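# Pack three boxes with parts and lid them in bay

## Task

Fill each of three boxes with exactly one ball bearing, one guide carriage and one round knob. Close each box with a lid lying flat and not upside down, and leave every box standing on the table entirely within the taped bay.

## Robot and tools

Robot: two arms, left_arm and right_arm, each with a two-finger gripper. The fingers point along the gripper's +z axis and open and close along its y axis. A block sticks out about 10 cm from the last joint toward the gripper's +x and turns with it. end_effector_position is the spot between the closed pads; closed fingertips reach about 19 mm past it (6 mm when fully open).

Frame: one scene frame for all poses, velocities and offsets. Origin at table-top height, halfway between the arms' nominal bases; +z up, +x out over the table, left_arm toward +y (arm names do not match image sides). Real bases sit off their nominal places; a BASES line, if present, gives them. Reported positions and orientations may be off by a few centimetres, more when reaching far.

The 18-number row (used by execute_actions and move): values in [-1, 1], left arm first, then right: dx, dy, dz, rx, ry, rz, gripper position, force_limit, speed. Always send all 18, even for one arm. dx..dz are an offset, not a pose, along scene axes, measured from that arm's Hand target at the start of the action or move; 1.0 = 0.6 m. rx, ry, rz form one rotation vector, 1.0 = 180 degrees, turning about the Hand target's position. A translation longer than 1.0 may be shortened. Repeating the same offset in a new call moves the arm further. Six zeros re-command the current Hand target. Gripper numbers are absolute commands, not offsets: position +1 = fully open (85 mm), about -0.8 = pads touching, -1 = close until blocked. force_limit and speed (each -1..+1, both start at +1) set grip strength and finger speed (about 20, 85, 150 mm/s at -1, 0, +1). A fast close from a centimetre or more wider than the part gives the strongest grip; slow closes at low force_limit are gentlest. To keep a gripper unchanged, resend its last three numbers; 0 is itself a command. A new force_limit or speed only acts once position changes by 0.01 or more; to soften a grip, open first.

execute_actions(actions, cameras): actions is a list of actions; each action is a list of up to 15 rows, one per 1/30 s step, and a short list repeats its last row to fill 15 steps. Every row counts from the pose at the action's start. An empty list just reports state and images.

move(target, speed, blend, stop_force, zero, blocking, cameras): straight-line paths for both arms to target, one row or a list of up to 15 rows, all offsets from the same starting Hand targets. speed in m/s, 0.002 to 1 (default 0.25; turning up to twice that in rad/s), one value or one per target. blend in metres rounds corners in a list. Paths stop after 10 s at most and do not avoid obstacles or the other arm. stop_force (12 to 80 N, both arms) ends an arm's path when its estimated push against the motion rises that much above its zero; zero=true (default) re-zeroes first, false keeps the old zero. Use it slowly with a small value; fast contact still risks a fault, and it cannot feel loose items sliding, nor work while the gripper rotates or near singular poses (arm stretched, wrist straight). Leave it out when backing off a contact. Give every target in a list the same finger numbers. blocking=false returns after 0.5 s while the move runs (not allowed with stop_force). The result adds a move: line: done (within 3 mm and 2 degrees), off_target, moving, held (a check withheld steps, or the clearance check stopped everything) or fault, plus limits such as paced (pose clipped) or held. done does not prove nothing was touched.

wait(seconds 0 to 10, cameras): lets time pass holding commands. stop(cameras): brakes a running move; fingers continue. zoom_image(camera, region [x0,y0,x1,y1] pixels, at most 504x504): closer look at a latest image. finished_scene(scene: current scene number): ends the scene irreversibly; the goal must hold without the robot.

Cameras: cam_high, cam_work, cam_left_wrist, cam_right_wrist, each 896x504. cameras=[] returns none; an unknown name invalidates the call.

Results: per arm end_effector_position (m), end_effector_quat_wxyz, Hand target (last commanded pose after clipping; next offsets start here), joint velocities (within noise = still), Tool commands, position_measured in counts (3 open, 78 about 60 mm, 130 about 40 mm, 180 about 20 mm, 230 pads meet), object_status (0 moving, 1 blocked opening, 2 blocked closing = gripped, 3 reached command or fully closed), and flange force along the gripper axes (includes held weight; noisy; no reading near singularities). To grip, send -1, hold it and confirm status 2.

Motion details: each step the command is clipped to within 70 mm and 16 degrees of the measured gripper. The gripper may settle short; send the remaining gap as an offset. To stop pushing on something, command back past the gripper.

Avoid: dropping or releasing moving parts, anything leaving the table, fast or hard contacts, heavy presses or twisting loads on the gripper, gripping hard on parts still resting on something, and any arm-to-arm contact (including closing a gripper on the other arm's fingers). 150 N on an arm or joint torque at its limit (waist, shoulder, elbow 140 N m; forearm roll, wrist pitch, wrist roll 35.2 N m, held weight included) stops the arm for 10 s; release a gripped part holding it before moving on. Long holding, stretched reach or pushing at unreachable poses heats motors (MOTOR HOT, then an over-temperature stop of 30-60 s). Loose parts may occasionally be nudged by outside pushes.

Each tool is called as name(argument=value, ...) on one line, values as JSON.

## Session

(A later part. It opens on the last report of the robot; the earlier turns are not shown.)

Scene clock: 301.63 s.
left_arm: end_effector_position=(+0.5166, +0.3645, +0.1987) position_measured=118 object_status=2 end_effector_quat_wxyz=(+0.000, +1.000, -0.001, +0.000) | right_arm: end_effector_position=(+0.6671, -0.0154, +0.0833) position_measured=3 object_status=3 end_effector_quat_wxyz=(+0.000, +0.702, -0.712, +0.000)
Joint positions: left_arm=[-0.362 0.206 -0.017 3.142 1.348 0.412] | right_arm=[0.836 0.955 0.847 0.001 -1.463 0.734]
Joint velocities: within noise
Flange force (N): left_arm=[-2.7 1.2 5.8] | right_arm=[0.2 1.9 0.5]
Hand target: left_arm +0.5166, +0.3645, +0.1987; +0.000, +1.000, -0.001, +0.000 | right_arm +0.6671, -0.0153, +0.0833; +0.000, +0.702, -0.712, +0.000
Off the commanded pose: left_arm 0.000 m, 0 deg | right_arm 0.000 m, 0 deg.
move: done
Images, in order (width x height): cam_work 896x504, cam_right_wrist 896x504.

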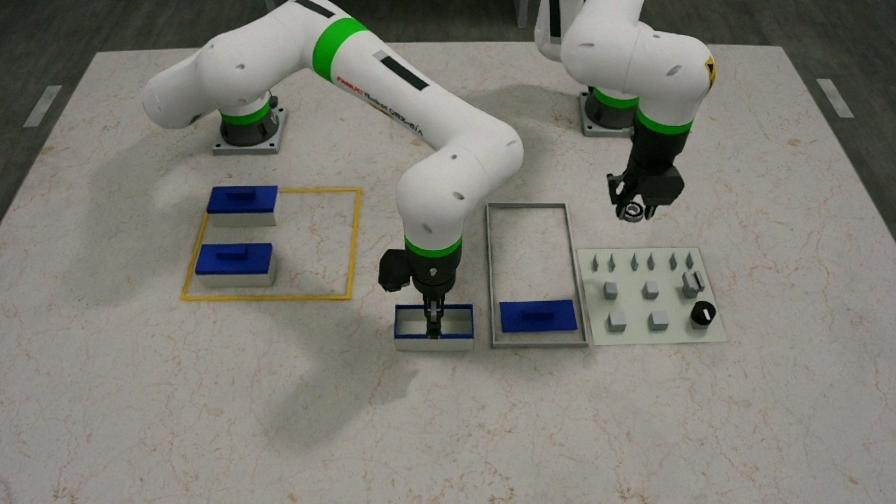

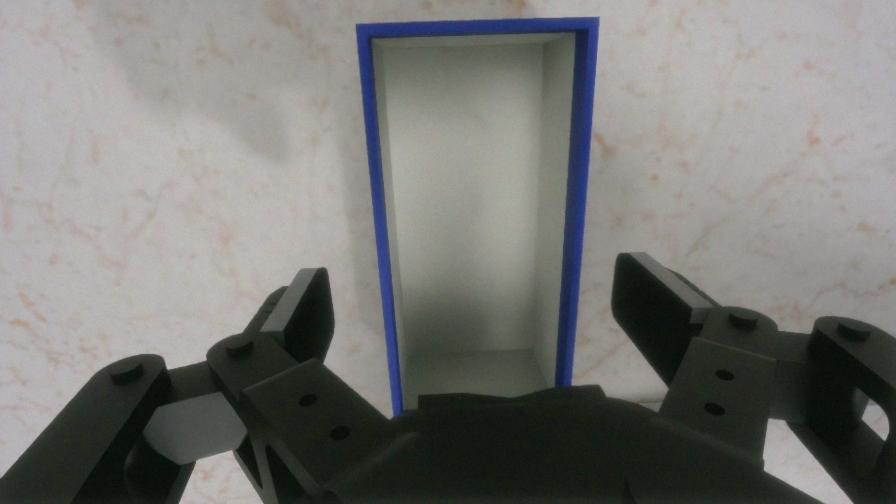

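move(target=[[0,0,0,0,0,0,-1,-0.4,-1,-0.0045,0,-0.035,0,0,0,1,-1,-1]], speed=0.08, cameras=["cam_right_wrist","cam_work"])

zoom_image(camera="cam_work", region=[380, 270, 480, 370])

Scene clock: 302.70 s.
left_arm: end_effector_position=(+0.5166, +0.3645, +0.1987) position_measured=118 object_status=2 end_effector_quat_wxyz=(+0.000, +1.000, -0.001, +0.000) | right_arm: end_effector_position=(+0.6644, -0.0153, +0.0622) position_measured=3 object_status=3 end_effector_quat_wxyz=(+0.000, +0.702, -0.712, +0.000)
Joint positions: left_arm=[-0.362 0.206 -0.017 3.142 1.348 0.412] | right_arm=[0.839 0.957 0.802 0.001 -1.416 0.732]
Joint velocities: within noise
Flange force (N): left_arm=[-2.2 1.5 5.6] | right_arm=[2.8 5.1 2.1]
Hand target: left_arm +0.5166, +0.3645, +0.1987; +0.000, +1.000, -0.001, +0.000 | right_arm +0.6644, -0.0153, +0.0623; +0.000, +0.702, -0.712, +0.000
Off the commanded pose: left_arm 0.000 m, 0 deg | right_arm 0.000 m, 0 deg.
move: done
Images, in order (width x height): cam_work 896x504, cam_right_wrist 896x504.

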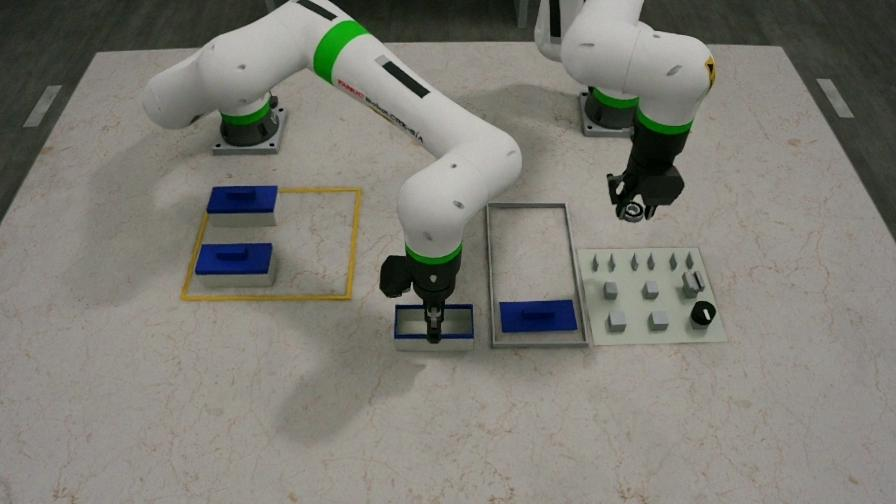

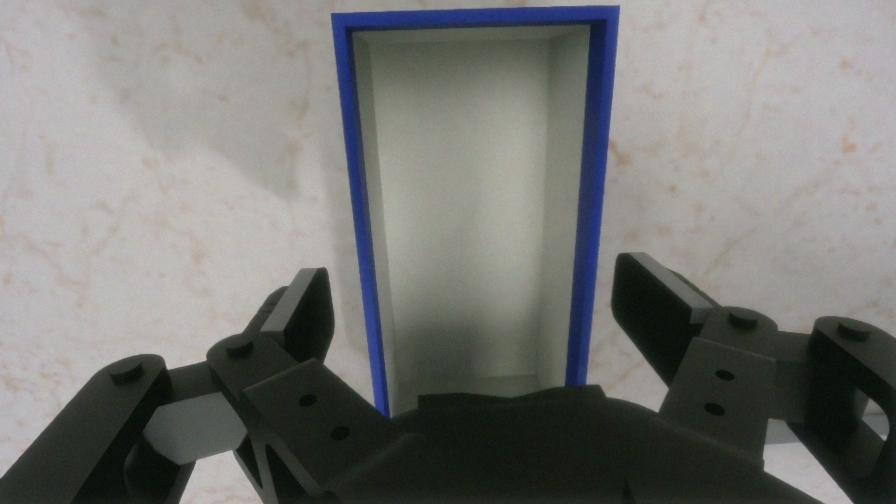

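Scaled by 5.040 from the camera's 896x504 image, which has a finer 1280x720 frame.

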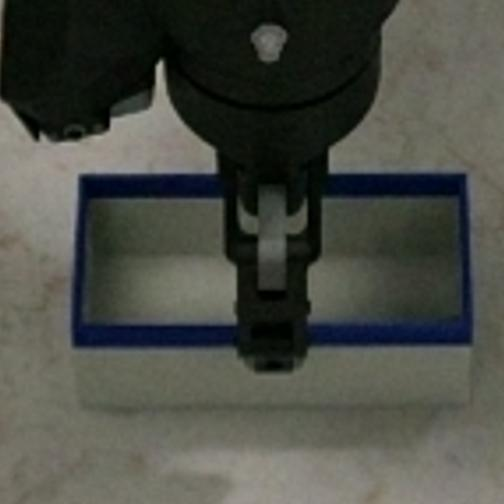

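move(target=[[0,0,0,0,0,0,-1,-0.4,-1,-0.003,0,0,0,0,0,1,-1,-1],[0,0,0,0,0,0,-1,-0.4,-1,-0.003,0,-0.0505,0,0,0,1,-1,-1]], speed=0.04, cameras=["cam_right_wrist"])

move(target=[[0,0,0,0,0,0,-1,-0.4,-1,0,0,0,0,0,0,-1,-1,-1],[0,0,0,0,0,0,-1,-0.4,-1,0,0,0.04,0,0,0,-1,-1,-1],[0,0,0,0,0,0,-1,-0.4,-1,-0.175,0,0.04,0,0,0,-1,-1,-1],[0,0,0,0,0,0,-1,-0.4,-1,-0.175,0,0.001,0,0,0,-1,-1,-1]], speed=0.05, cameras=["cam_right_wrist","cam_work"])

Scene clock: 304.07 s.
left_arm: end_effector_position=(+0.5166, +0.3645, +0.1987) position_measured=118 object_status=2 end_effector_quat_wxyz=(+0.000, +1.000, -0.001, +0.000) | right_arm: end_effector_position=(+0.6626, -0.0153, +0.0321) position_measured=3 object_status=3 end_effector_quat_wxyz=(+0.000, +0.702, -0.712, +0.000)
Joint positions: left_arm=[-0.362 0.206 -0.017 3.142 1.348 0.412] | right_arm=[0.841 0.971 0.756 0.001 -1.356 0.73]
Joint velocities: within noise
Flange force (N): left_arm=[-2.9 1.2 5.7] | right_arm=[2.7 5.9 1.9]
Hand target: left_arm +0.5166, +0.3645, +0.1987; +0.000, +1.000, -0.001, +0.000 | right_arm +0.6626, -0.0153, +0.0320; +0.000, +0.702, -0.712, +0.000
Off the commanded pose: left_arm 0.000 m, 0 deg | right_arm 0.000 m, 0 deg.
move: done
Images, in order (width x height): cam_right_wrist 896x504.

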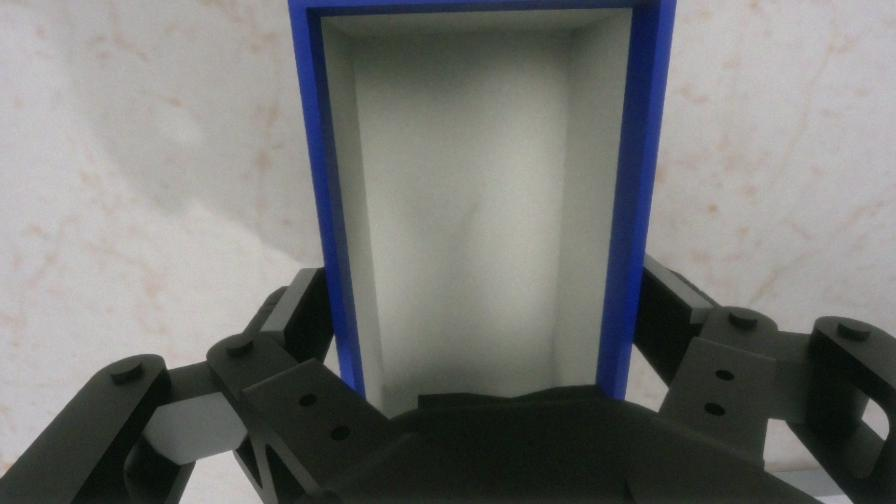

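Scene clock: 308.63 s.
left_arm: end_effector_position=(+0.5166, +0.3645, +0.1987) position_measured=118 object_status=2 end_effector_quat_wxyz=(+0.000, +1.000, -0.001, +0.000) | right_arm: end_effector_position=(+0.5576, -0.0153, +0.0327) position_measured=50 object_status=2 end_effector_quat_wxyz=(+0.000, +0.702, -0.712, +0.000)
Joint positions: left_arm=[-0.362 0.206 -0.017 3.142 1.348 0.412] | right_arm=[0.954 0.746 0.362 0.001 -1.187 0.617]
Joint velocities: within noise
Flange force (N): left_arm=[-2.8 1.2 5.6] | right_arm=[1.1 3.5 2.0]
Hand target: left_arm +0.5166, +0.3645, +0.1987; +0.000, +1.000, -0.001, +0.000 | right_arm +0.5576, -0.0153, +0.0326; +0.000, +0.702, -0.712, +0.000
Off the commanded pose: left_arm 0.000 m, 0 deg | right_arm 0.000 m, 0 deg.
move: done
Images, in order (width x height): cam_work 896x504, cam_right_wrist 896x504.

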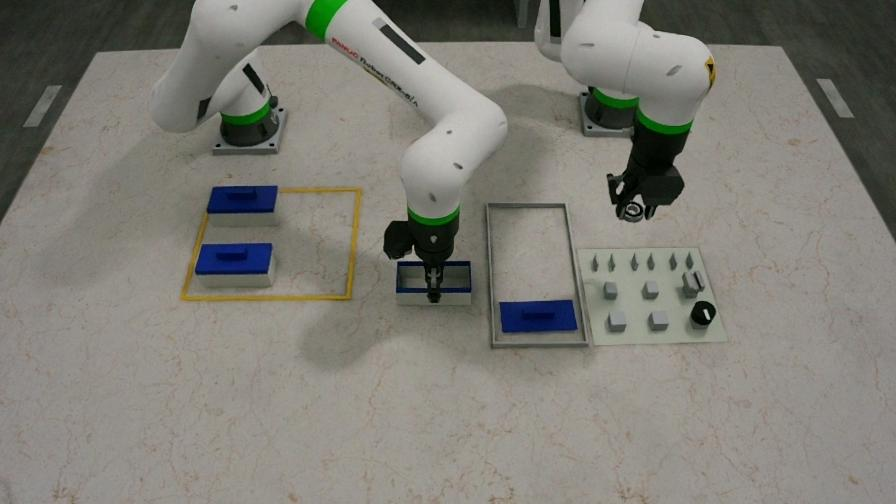

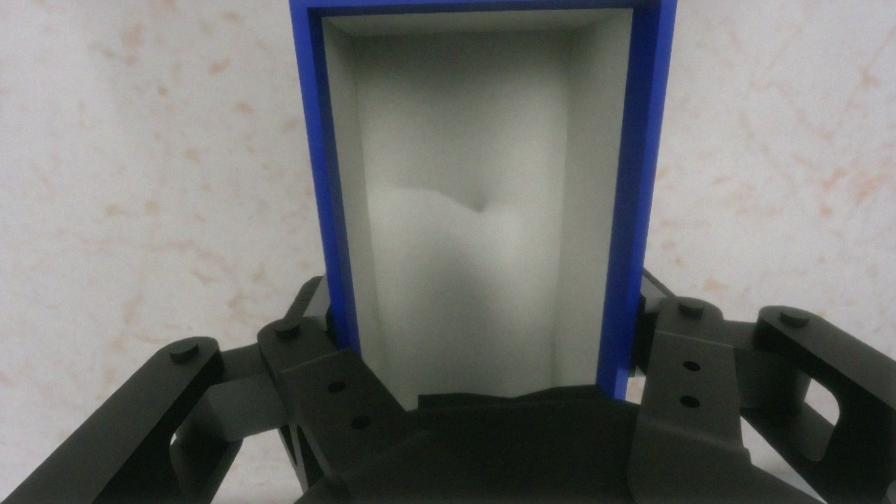

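move(target=[[0,0,0,0,0,0,-1,-0.4,-1,0,0,-0.001,0,0,0,-1,-1,-1]], speed=0.02, cameras=[])

move(target=[[0,0,0,0,0,0,-1,-0.4,-1,0,0,0,0,0,0,0.9,-1,-1],[0,0,0,0,0,0,-1,-0.4,-1,0,0,0.15,0,0,0,0.9,-1,-1],[0,0,0,0,0,0,-1,-0.4,-1,-0.263,-0.759,0.396,0,0,0.004,0.9,-1,-1]], speed=[0.1,0.1,0.25], cameras=[])

move(target=[0.055,-0.602,-0.05,0,0,-0.004,-1,-0.4,-1,0,0,0,0,0,0,0.9,-1,-1], speed=0.2, cameras=["cam_left_wrist","cam_work"])

Scene clock: 309.63 s.
left_arm: end_effector_position=(+0.5166, +0.3645, +0.1987) position_measured=118 object_status=2 end_effector_quat_wxyz=(+0.000, +1.000, -0.001, +0.000) | right_arm: end_effector_position=(+0.5576, -0.0153, +0.0320) position_measured=50 object_status=2 end_effector_quat_wxyz=(+0.000, +0.702, -0.712, +0.000)
Joint positions: left_arm=[-0.362 0.206 -0.017 3.142 1.348 0.412] | right_arm=[0.954 0.747 0.362 0.001 -1.186 0.617]
Joint velocities: within noise
Flange force (N): left_arm=[-2.6 1.0 5.7] | right_arm=[0.3 2.6 2.1]
Hand target: left_arm +0.5166, +0.3645, +0.1987; +0.000, +1.000, -0.001, +0.000 | right_arm +0.5576, -0.0153, +0.0320; +0.000, +0.702, -0.712, +0.000
Off the commanded pose: left_arm 0.000 m, 0 deg | right_arm 0.000 m, 0 deg.
move: done
No camera images: "cameras" was empty.

Scene clock: 314.00 s.
left_arm: end_effector_position=(+0.5166, +0.3645, +0.1987) position_measured=118 object_status=2 end_effector_quat_wxyz=(+0.000, +1.000, -0.001, +0.000) | right_arm: end_effector_position=(+0.3998, -0.4707, +0.2696) position_measured=16 object_status=3 end_effector_quat_wxyz=(+0.000, +0.707, -0.708, +0.000)
Joint positions: left_arm=[-0.362 0.206 -0.017 3.142 1.348 0.412] | right_arm=[0.44 -0.266 -0.31 0.001 -1.527 1.144]
Joint velocities: within noise
Flange force (N): left_arm=[-2.7 1.4 5.3] | right_arm=[-4.1 0.2 1.2]
Hand target: left_arm +0.5166, +0.3645, +0.1987; +0.000, +1.000, -0.001, +0.000 | right_arm +0.3998, -0.4707, +0.2696; +0.000, +0.707, -0.708, +0.000
Off the commanded pose: left_arm 0.000 m, 0 deg | right_arm 0.000 m, 0 deg.
move: done
No camera images: "cameras" was empty.

Scene clock: 316.30 s.
left_arm: end_effector_position=(+0.5496, +0.0033, +0.1688) position_measured=118 object_status=2 end_effector_quat_wxyz=(+0.000, +1.000, -0.007, +0.000) | right_arm: end_effector_position=(+0.3998, -0.4707, +0.2696) position_measured=16 object_status=3 end_effector_quat_wxyz=(+0.000, +0.707, -0.708, +0.000)
Joint positions: left_arm=[-0.817 0.699 0.61 3.142 1.483 0.855] | right_arm=[0.44 -0.266 -0.31 0.001 -1.527 1.144]
Joint velocities: within noise
Flange force (N): left_arm=[-3.3 -1.3 5.4] | right_arm=[-2.7 -0.4 1.9]
Hand target: left_arm +0.5496, +0.0033, +0.1687; +0.000, +1.000, -0.007, +0.000 | right_arm +0.3998, -0.4707, +0.2696; +0.000, +0.707, -0.708, +0.000
Off the commanded pose: left_arm 0.000 m, 0 deg | right_arm 0.000 m, 0 deg.
move: done
Images, in order (width x height): cam_work 896x504, cam_left_wrist 896x504.

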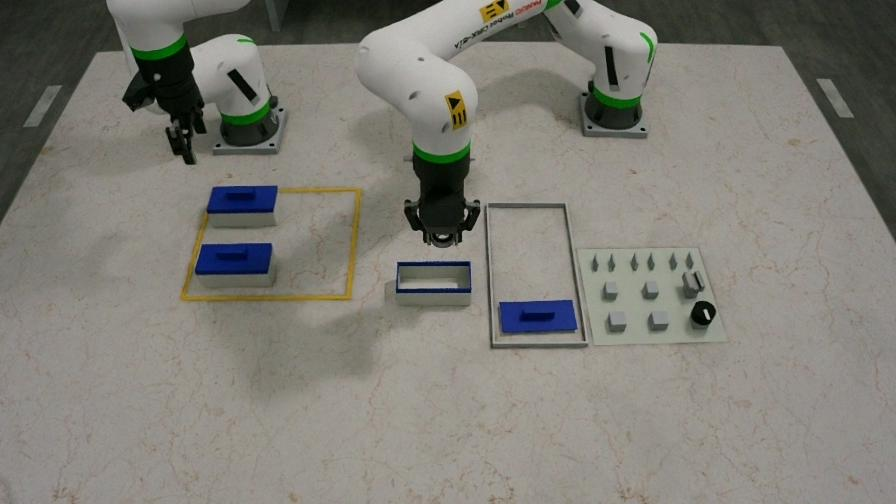

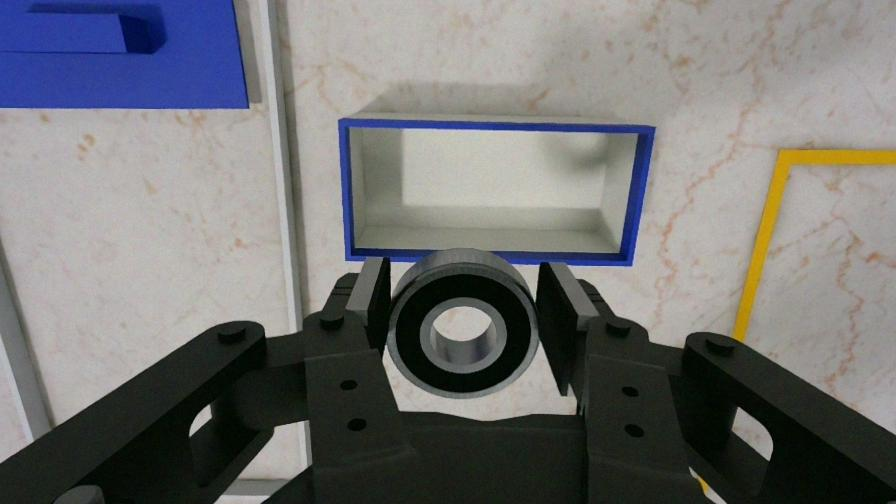

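move(target=[[0.0085,0,-0.08,0,0,0,-1,-0.4,-1,0,0,0,0,0,0,0.9,-1,-1],[0.0085,0,-0.212,0,0,0,-1,-0.4,-1,0,0,0,0,0,0,0.9,-1,-1]], speed=[0.12,0.08], cameras=["cam_left_wrist","cam_work"])

zoom_image(camera="cam_work", region=[380, 220, 490, 320])

Scene clock: 321.47 s.
left_arm: end_effector_position=(+0.5547, +0.0033, +0.0416) position_measured=118 object_status=2 end_effector_quat_wxyz=(+0.000, +1.000, -0.007, +0.000) | right_arm: end_effector_position=(+0.3998, -0.4707, +0.2696) position_measured=16 object_status=3 end_effector_quat_wxyz=(+0.000, +0.707, -0.708, +0.000)
Joint positions: left_arm=[-0.812 0.785 0.451 3.142 1.237 0.849] | right_arm=[0.44 -0.266 -0.31 0.001 -1.527 1.144]
Joint velocities: within noise
Flange force (N): left_arm=[-3.6 -1.4 4.6] | right_arm=[-2.8 0.5 2.3]
Hand target: left_arm +0.5547, +0.0033, +0.0415; +0.000, +1.000, -0.007, +0.000 | right_arm +0.3998, -0.4707, +0.2696; +0.000, +0.707, -0.708, +0.000
Off the commanded pose: left_arm 0.000 m, 0 deg | right_arm 0.000 m, 0 deg.
move: done
Images, in order (width x height): cam_work 896x504, cam_left_wrist 896x504.

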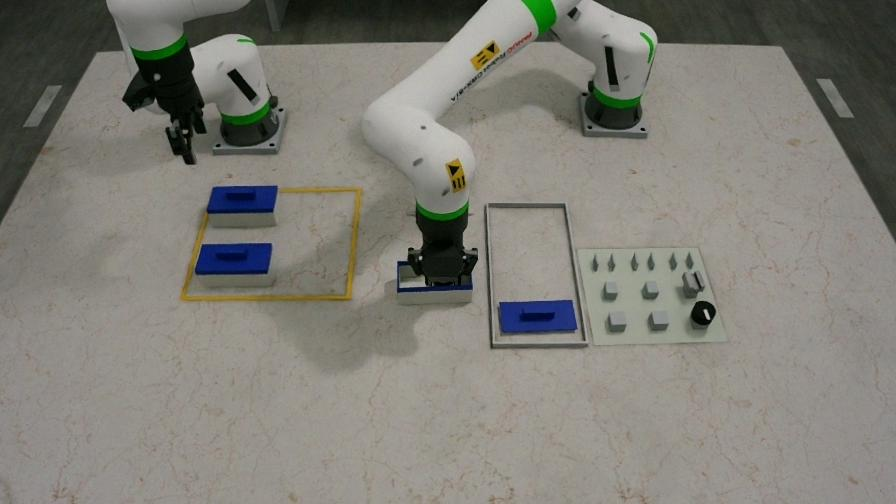

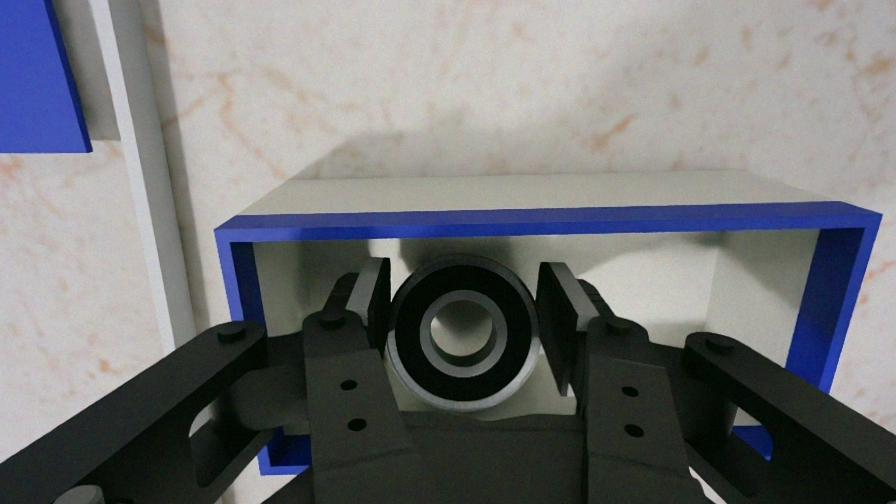

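Scaled by 4.582 from the camera's 896x504 image, which has a finer 1280x720 frame.

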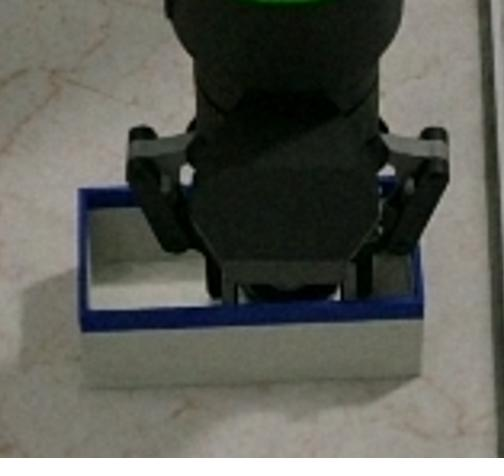

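move(target=[[0,0,0.05,0,0,0,-1,-0.4,-1,0,0,0,0,0,0,0.9,-1,-1]], speed=0.08, cameras=["cam_left_wrist","cam_work","cam_high"])

zoom_image(camera="cam_work", region=[380, 220, 490, 320])

zoom_image(camera="cam_high", region=[330, 190, 480, 310])

Scene clock: 322.83 s.
left_arm: end_effector_position=(+0.5547, +0.0033, +0.0715) position_measured=118 object_status=2 end_effector_quat_wxyz=(+0.000, +1.000, -0.007, +0.000) | right_arm: end_effector_position=(+0.3998, -0.4707, +0.2696) position_measured=16 object_status=3 end_effector_quat_wxyz=(+0.000, +0.707, -0.708, +0.000)
Joint positions: left_arm=[-0.812 0.76 0.482 3.142 1.293 0.849] | right_arm=[0.44 -0.266 -0.31 0.001 -1.527 1.144]
Joint velocities: within noise
Flange force (N): left_arm=[-3.2 -1.3 4.7] | right_arm=[-2.6 -0.2 2.3]
Hand target: left_arm +0.5547, +0.0033, +0.0715; +0.000, +1.000, -0.007, +0.000 | right_arm +0.3998, -0.4707, +0.2696; +0.000, +0.707, -0.708, +0.000
Off the commanded pose: left_arm 0.000 m, 0 deg | right_arm 0.000 m, 0 deg.
move: done
Images, in order (width x height): cam_high 896x504, cam_work 896x504, cam_left_wrist 896x504.

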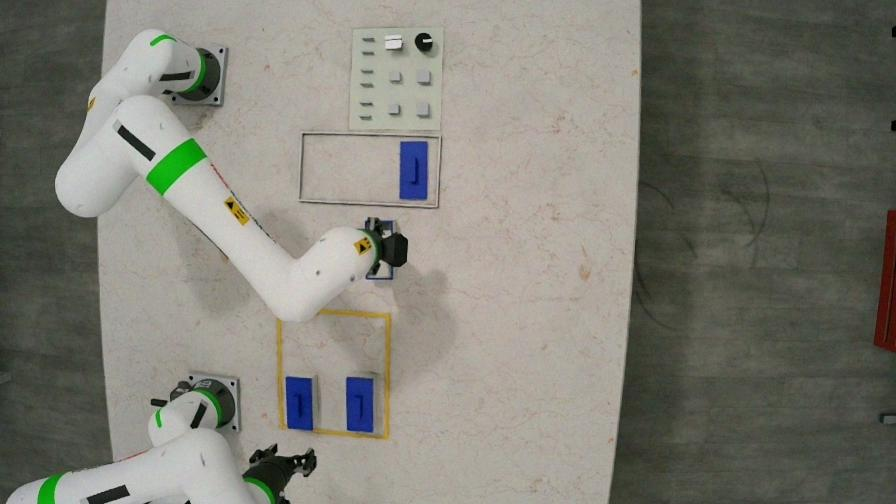

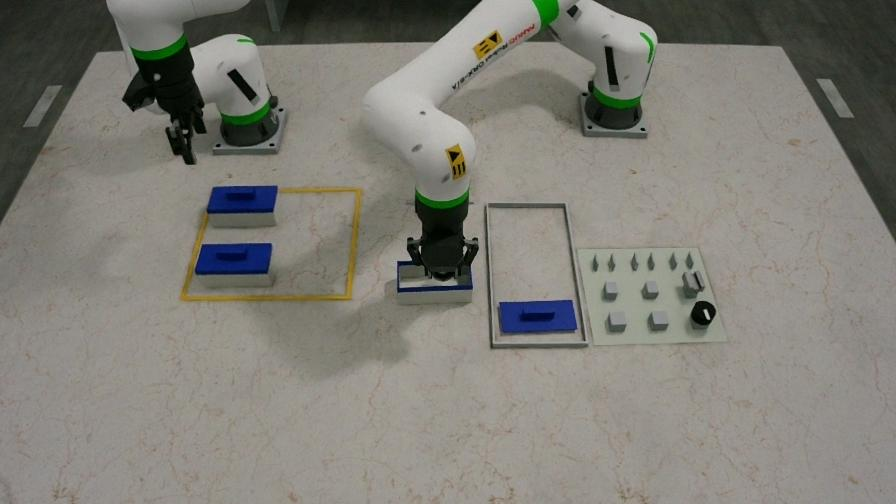

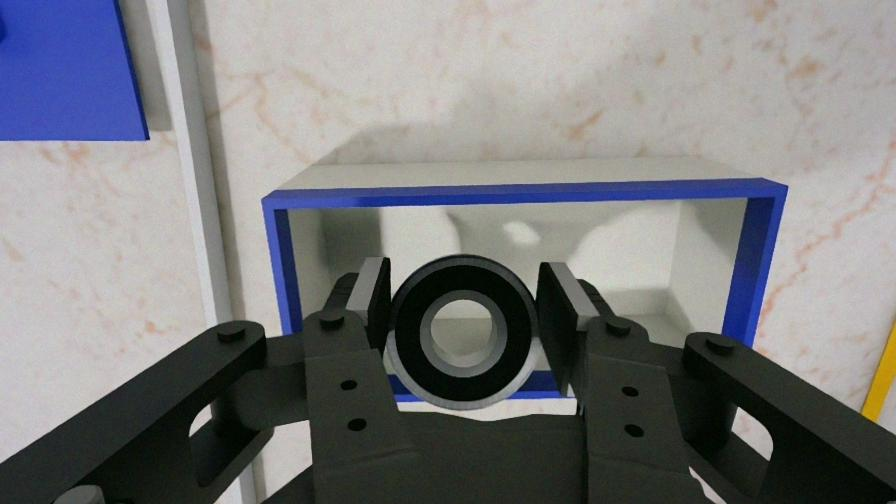

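Scaled by 4.582 from the camera's 896x504 image, which has a finer 1280x720 frame.

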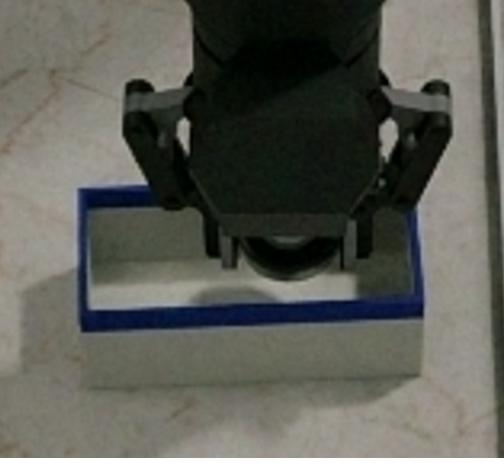

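Scaled by 3.360 from the camera's 896x504 image, which has a finer 1280x720 frame.

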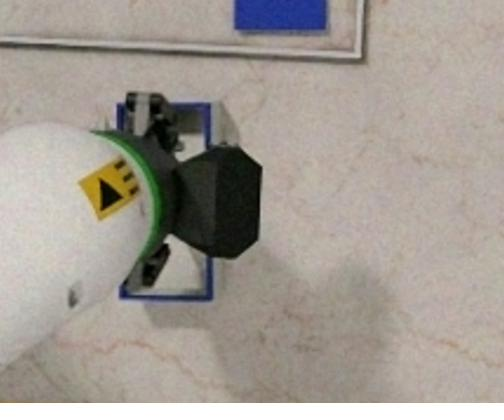

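move(target=[[0.0085,0.0005,0,0,0,0.0165,-1,-0.4,-1,0,0,0,0,0,0,0.9,-1,-1]], speed=0.06, cameras=["cam_left_wrist","cam_work"])

zoom_image(camera="cam_work", region=[380, 220, 490, 320])

Scene clock: 324.47 s.
left_arm: end_effector_position=(+0.5598, +0.0036, +0.0715) position_measured=118 object_status=2 end_effector_quat_wxyz=(+0.000, +1.000, +0.019, +0.000) | right_arm: end_effector_position=(+0.3998, -0.4707, +0.2696) position_measured=16 object_status=3 end_effector_quat_wxyz=(+0.000, +0.707, -0.708, +0.000)
Joint positions: left_arm=[-0.806 0.771 0.499 3.142 1.3 0.895] | right_arm=[0.44 -0.266 -0.31 0.001 -1.527 1.144]
Joint velocities: within noise
Flange force (N): left_arm=[-4.1 -2.3 4.7] | right_arm=[-2.7 1.0 2.8]
Hand target: left_arm +0.5598, +0.0036, +0.0715; +0.000, +1.000, +0.019, +0.000 | right_arm +0.3998, -0.4707, +0.2696; +0.000, +0.707, -0.708, +0.000
Off the commanded pose: left_arm 0.000 m, 0 deg | right_arm 0.000 m, 0 deg.
move: done
Images, in order (width x height): cam_work 896x504, cam_left_wrist 896x504.

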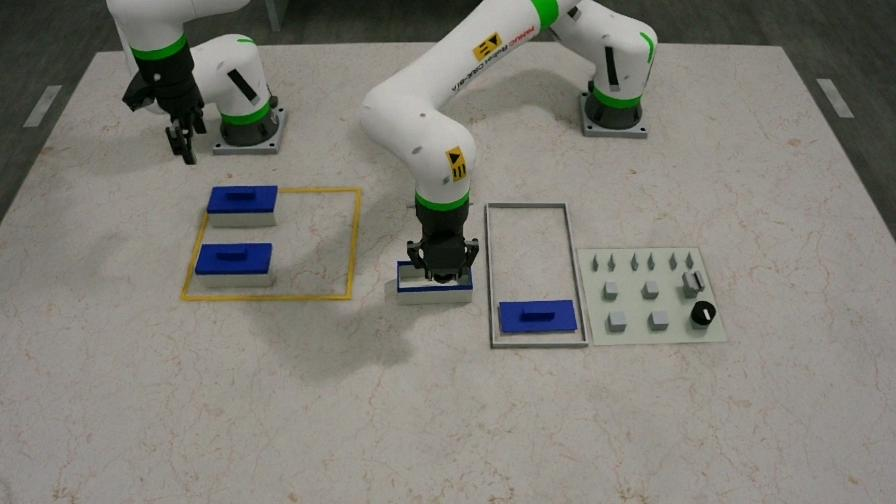

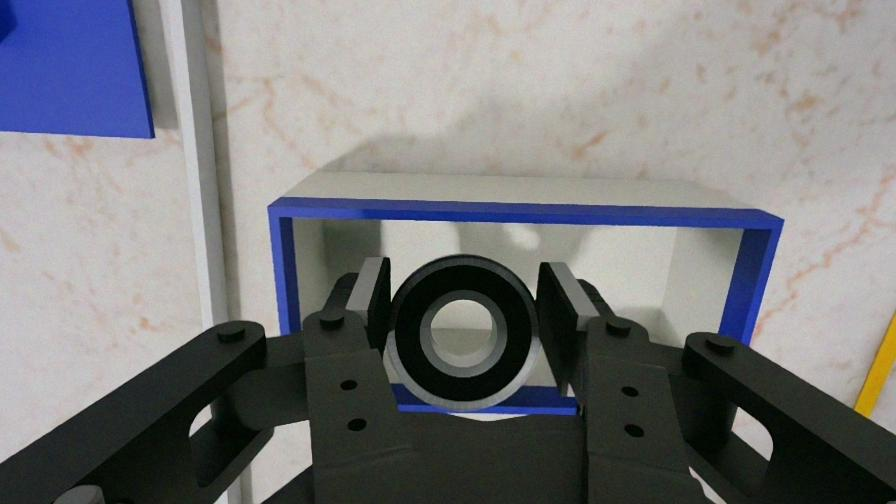

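Scaled by 4.582 from the camera's 896x504 image, which has a finer 1280x720 frame.

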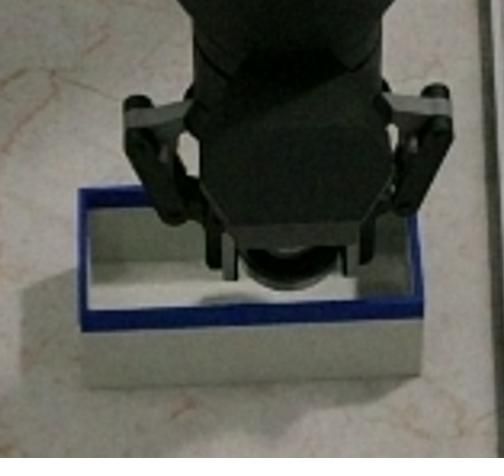

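move(target=[[0.001,0,-0.042,0,0,0,-1,-0.4,-1,0,0,0,0,0,0,0.9,-1,-1]], speed=0.05, stop_force=12, cameras=["cam_left_wrist","cam_work"])

zoom_image(camera="cam_work", region=[380, 220, 490, 320])

Scene clock: 326.03 s.
left_arm: end_effector_position=(+0.5604, +0.0036, +0.0463) position_measured=118 object_status=2 end_effector_quat_wxyz=(+0.000, +1.000, +0.019, +0.000) | right_arm: end_effector_position=(+0.3998, -0.4707, +0.2696) position_measured=16 object_status=3 end_effector_quat_wxyz=(+0.000, +0.707, -0.708, +0.000)
Joint positions: left_arm=[-0.805 0.792 0.475 3.142 1.254 0.894] | right_arm=[0.44 -0.266 -0.31 0.001 -1.527 1.144]
Joint velocities: within noise
Flange force (N): left_arm=[-4.6 -2.6 4.5] | right_arm=[-2.3 0.4 2.7]
Hand target: left_arm +0.5604, +0.0036, +0.0463; +0.000, +1.000, +0.019, +0.000 | right_arm +0.3998, -0.4707, +0.2696; +0.000, +0.707, -0.708, +0.000
Off the commanded pose: left_arm 0.000 m, 0 deg | right_arm 0.000 m, 0 deg.
move: done
Images, in order (width x height): cam_work 896x504, cam_left_wrist 896x504.

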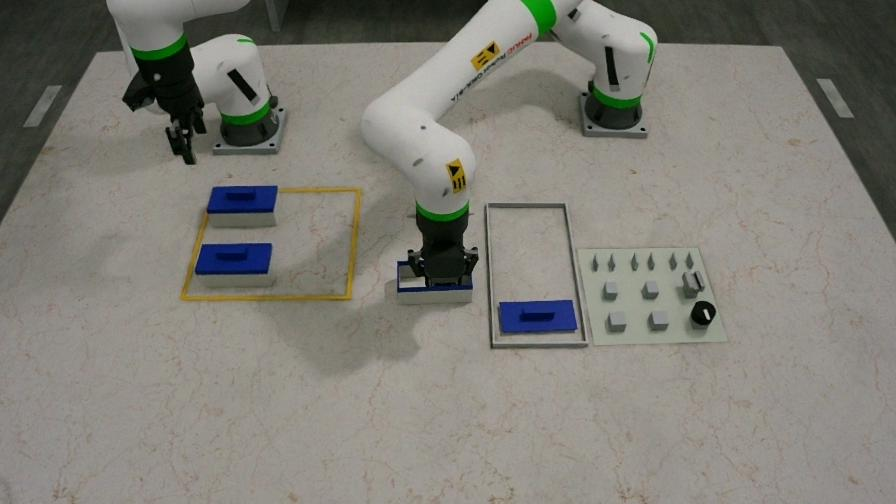

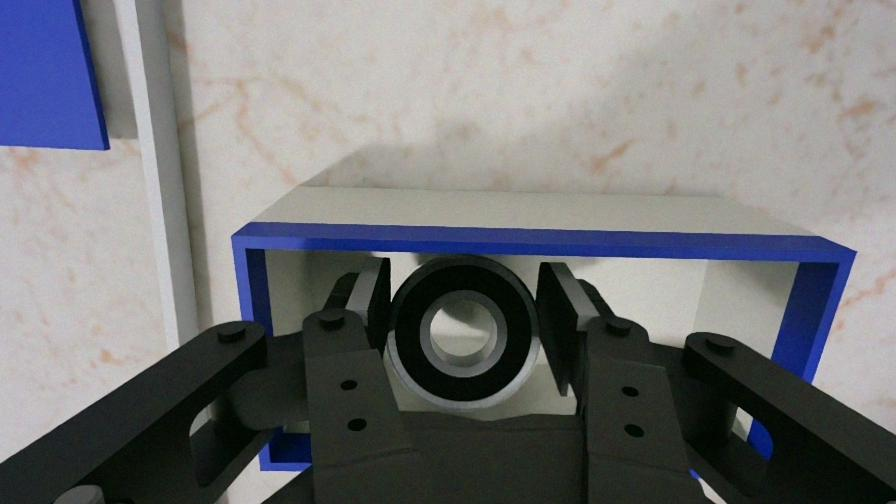

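Scaled by 4.582 from the camera's 896x504 image, which has a finer 1280x720 frame.

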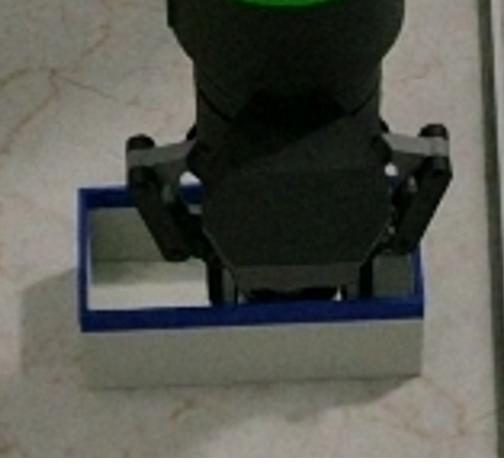

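move(target=[[0,0,-0.036,0,0,0,-1,-0.4,-1,0,0,0,0,0,0,0.9,-1,-1]], speed=0.015, stop_force=12, cameras=["cam_left_wrist","cam_work"])

zoom_image(camera="cam_work", region=[380, 220, 490, 320])

Scene clock: 328.40 s.
left_arm: end_effector_position=(+0.5604, +0.0036, +0.0260) position_measured=118 object_status=2 end_effector_quat_wxyz=(+0.000, +1.000, +0.019, +0.000) | right_arm: end_effector_position=(+0.3998, -0.4707, +0.2696) position_measured=16 object_status=3 end_effector_quat_wxyz=(+0.000, +0.707, -0.708, +0.000)
Joint positions: left_arm=[-0.805 0.81 0.456 3.142 1.217 0.894] | right_arm=[0.44 -0.266 -0.31 0.001 -1.527 1.144]
Joint velocities: within noise
Flange force (N): left_arm=[-9.7 -4.7 -16.5] | right_arm=[-2.4 0.3 2.7]
Hand target: left_arm +0.5604, +0.0036, +0.0260; +0.000, +1.000, +0.019, +0.000 (not the last commanded pose) | right_arm +0.3998, -0.4707, +0.2696; +0.000, +0.707, -0.708, +0.000
Off the commanded pose: left_arm 0.001 m, 0 deg | right_arm 0.000 m, 0 deg.
move: contact (left_arm)
Images, in order (width x height): cam_work 896x504, cam_left_wrist 896x504.

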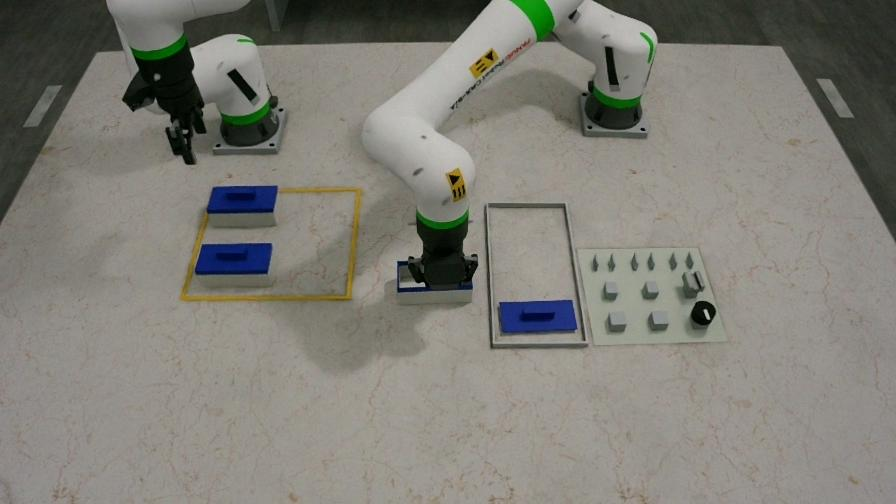

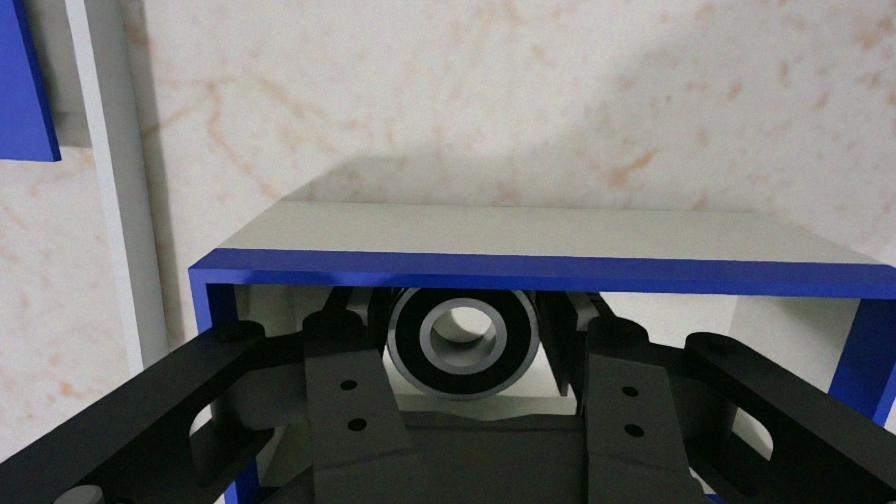

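Scaled by 4.582 from the camera's 896x504 image, which has a finer 1280x720 frame.

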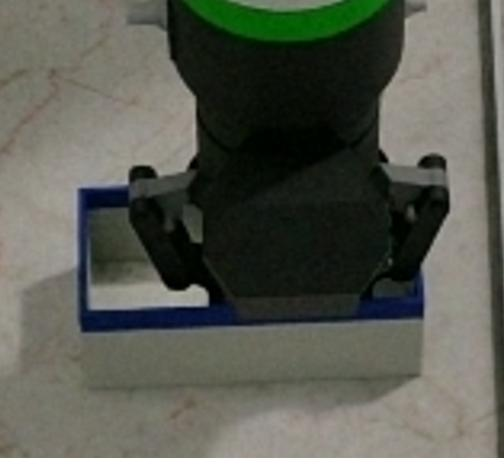

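move(target=[[0,0,0.001,0,0,0,-1,-0.4,-1,0,0,0,0,0,0,0.9,-1,-1],[0,0,0.001,0,0,0,0.2,-0.4,-1,0,0,0,0,0,0,0.9,-1,-1],[0,0,0.11,0,0,0,0.2,-0.4,-1,0,0,0,0,0,0,0.9,-1,-1]], speed=[0.02,0.02,0.08], cameras=["cam_left_wrist","cam_work"])

Scene clock: 331.00 s.
left_arm: end_effector_position=(+0.5604, +0.0036, +0.0920) position_measured=104 object_status=3 end_effector_quat_wxyz=(+0.000, +1.000, +0.019, +0.000) | right_arm: end_effector_position=(+0.3998, -0.4707, +0.2696) position_measured=16 object_status=3 end_effector_quat_wxyz=(+0.000, +0.707, -0.708, +0.000)
Joint positions: left_arm=[-0.805 0.758 0.527 3.142 1.34 0.894] | right_arm=[0.44 -0.266 -0.31 0.001 -1.527 1.144]
Joint velocities: within noise
Flange force (N): left_arm=[-5.2 -3.2 3.8] | right_arm=[-3.0 -0.1 1.6]
Hand target: left_arm +0.5604, +0.0036, +0.0920; +0.000, +1.000, +0.019, +0.000 | right_arm +0.3998, -0.4707, +0.2696; +0.000, +0.707, -0.708, +0.000
Off the commanded pose: left_arm 0.000 m, 0 deg | right_arm 0.000 m, 0 deg.
move: done
Images, in order (width x height): cam_work 896x504, cam_left_wrist 896x504.

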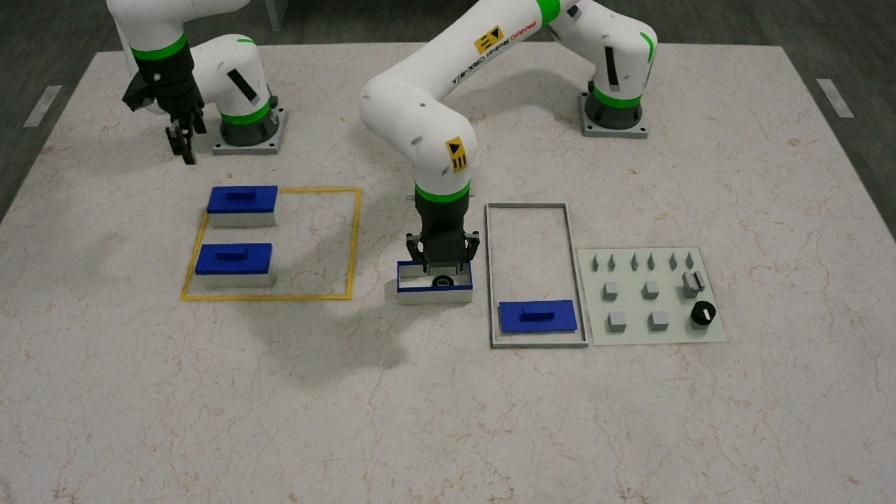

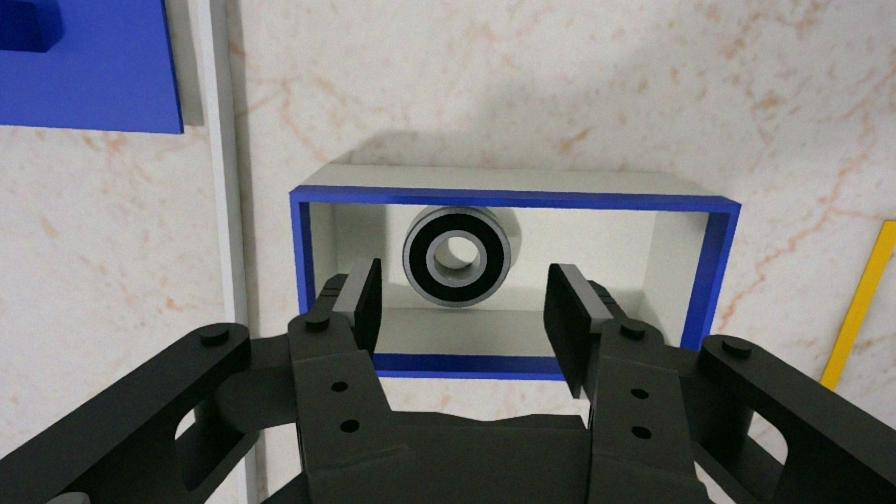

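move(target=[[0,-0.066,0,0,0,0,-0.9,-0.4,1,0,0,0,0,0,0,0.9,-1,-1],[0,-0.066,-0.0917,0,0,0,-0.9,-0.4,1,0,0,0,0,0,0,0.9,-1,-1]], speed=0.08, cameras=["cam_left_wrist"])

move(target=[-0.002,0.07,0,0,0,0,-0.9,-0.4,1,0,0,0,0,0,0,0.9,-1,-1], speed=0.02, stop_force=12, cameras=["cam_left_wrist"])

Scene clock: 333.37 s.
left_arm: end_effector_position=(+0.5604, -0.0360, +0.0370) position_measured=233 object_status=3 end_effector_quat_wxyz=(+0.000, +1.000, +0.019, +0.000) | right_arm: end_effector_position=(+0.3998, -0.4707, +0.2696) position_measured=16 object_status=3 end_effector_quat_wxyz=(+0.000, +0.707, -0.708, +0.000)
Joint positions: left_arm=[-0.841 0.87 0.586 3.142 1.288 0.93] | right_arm=[0.44 -0.266 -0.31 0.001 -1.527 1.144]
Joint velocities: within noise
Flange force (N): left_arm=[-4.8 -2.9 3.0] | right_arm=[-3.0 -0.3 2.5]
Hand target: left_arm +0.5604, -0.0360, +0.0370; +0.000, +1.000, +0.019, +0.000 | right_arm +0.3998, -0.4707, +0.2696; +0.000, +0.707, -0.708, +0.000
Off the commanded pose: left_arm 0.000 m, 0 deg | right_arm 0.000 m, 0 deg.
move: done
Images, in order (width x height): cam_left_wrist 896x504.

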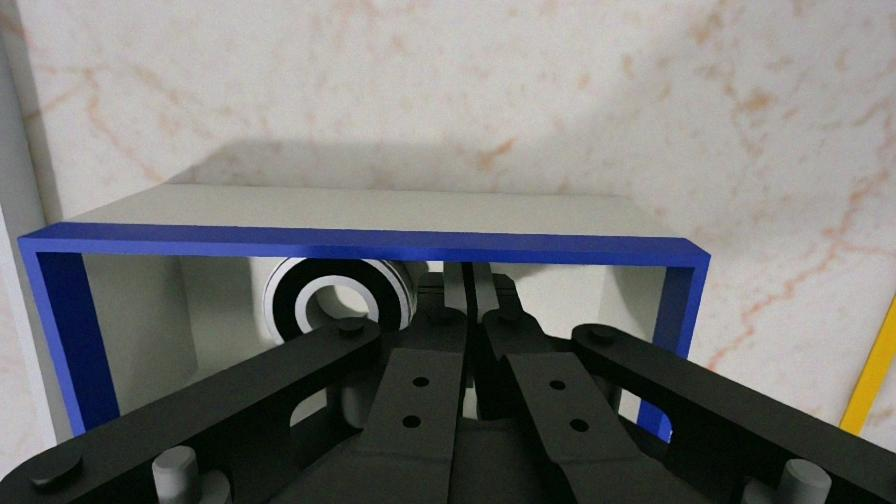

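Scene clock: 336.17 s.
left_arm: end_effector_position=(+0.5592, +0.0060, +0.0370) position_measured=233 object_status=3 end_effector_quat_wxyz=(+0.000, +1.000, +0.019, +0.000) | right_arm: end_effector_position=(+0.3998, -0.4707, +0.2696) position_measured=16 object_status=3 end_effector_quat_wxyz=(+0.000, +0.707, -0.708, +0.000)
Joint positions: left_arm=[-0.804 0.794 0.455 3.142 1.232 0.893] | right_arm=[0.44 -0.266 -0.31 0.001 -1.527 1.144]
Joint velocities: within noise
Flange force (N): left_arm=[-5.3 -2.1 1.7] | right_arm=[-3.1 0.1 2.1]
Hand target: left_arm +0.5592, +0.0060, +0.0370; +0.000, +1.000, +0.019, +0.000 | right_arm +0.3998, -0.4707, +0.2696; +0.000, +0.707, -0.708, +0.000
Off the commanded pose: left_arm 0.000 m, 0 deg | right_arm 0.000 m, 0 deg.
move: done
Images, in order (width x height): cam_left_wrist 896x504.

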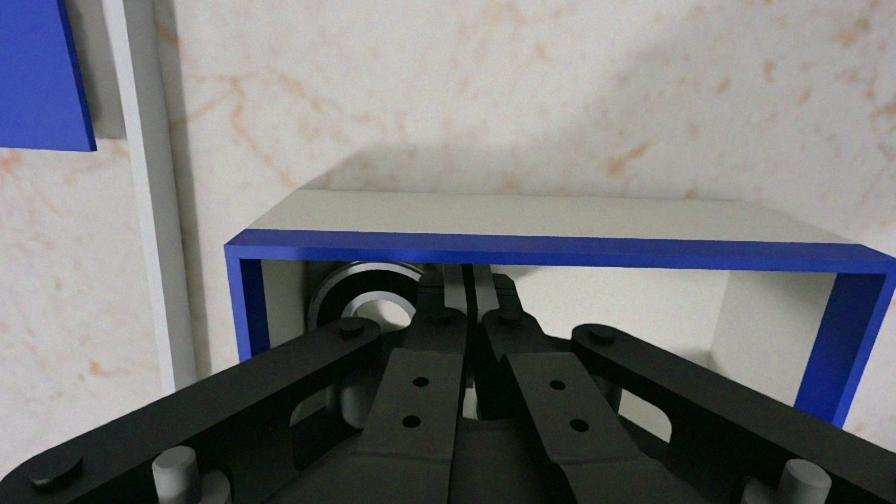

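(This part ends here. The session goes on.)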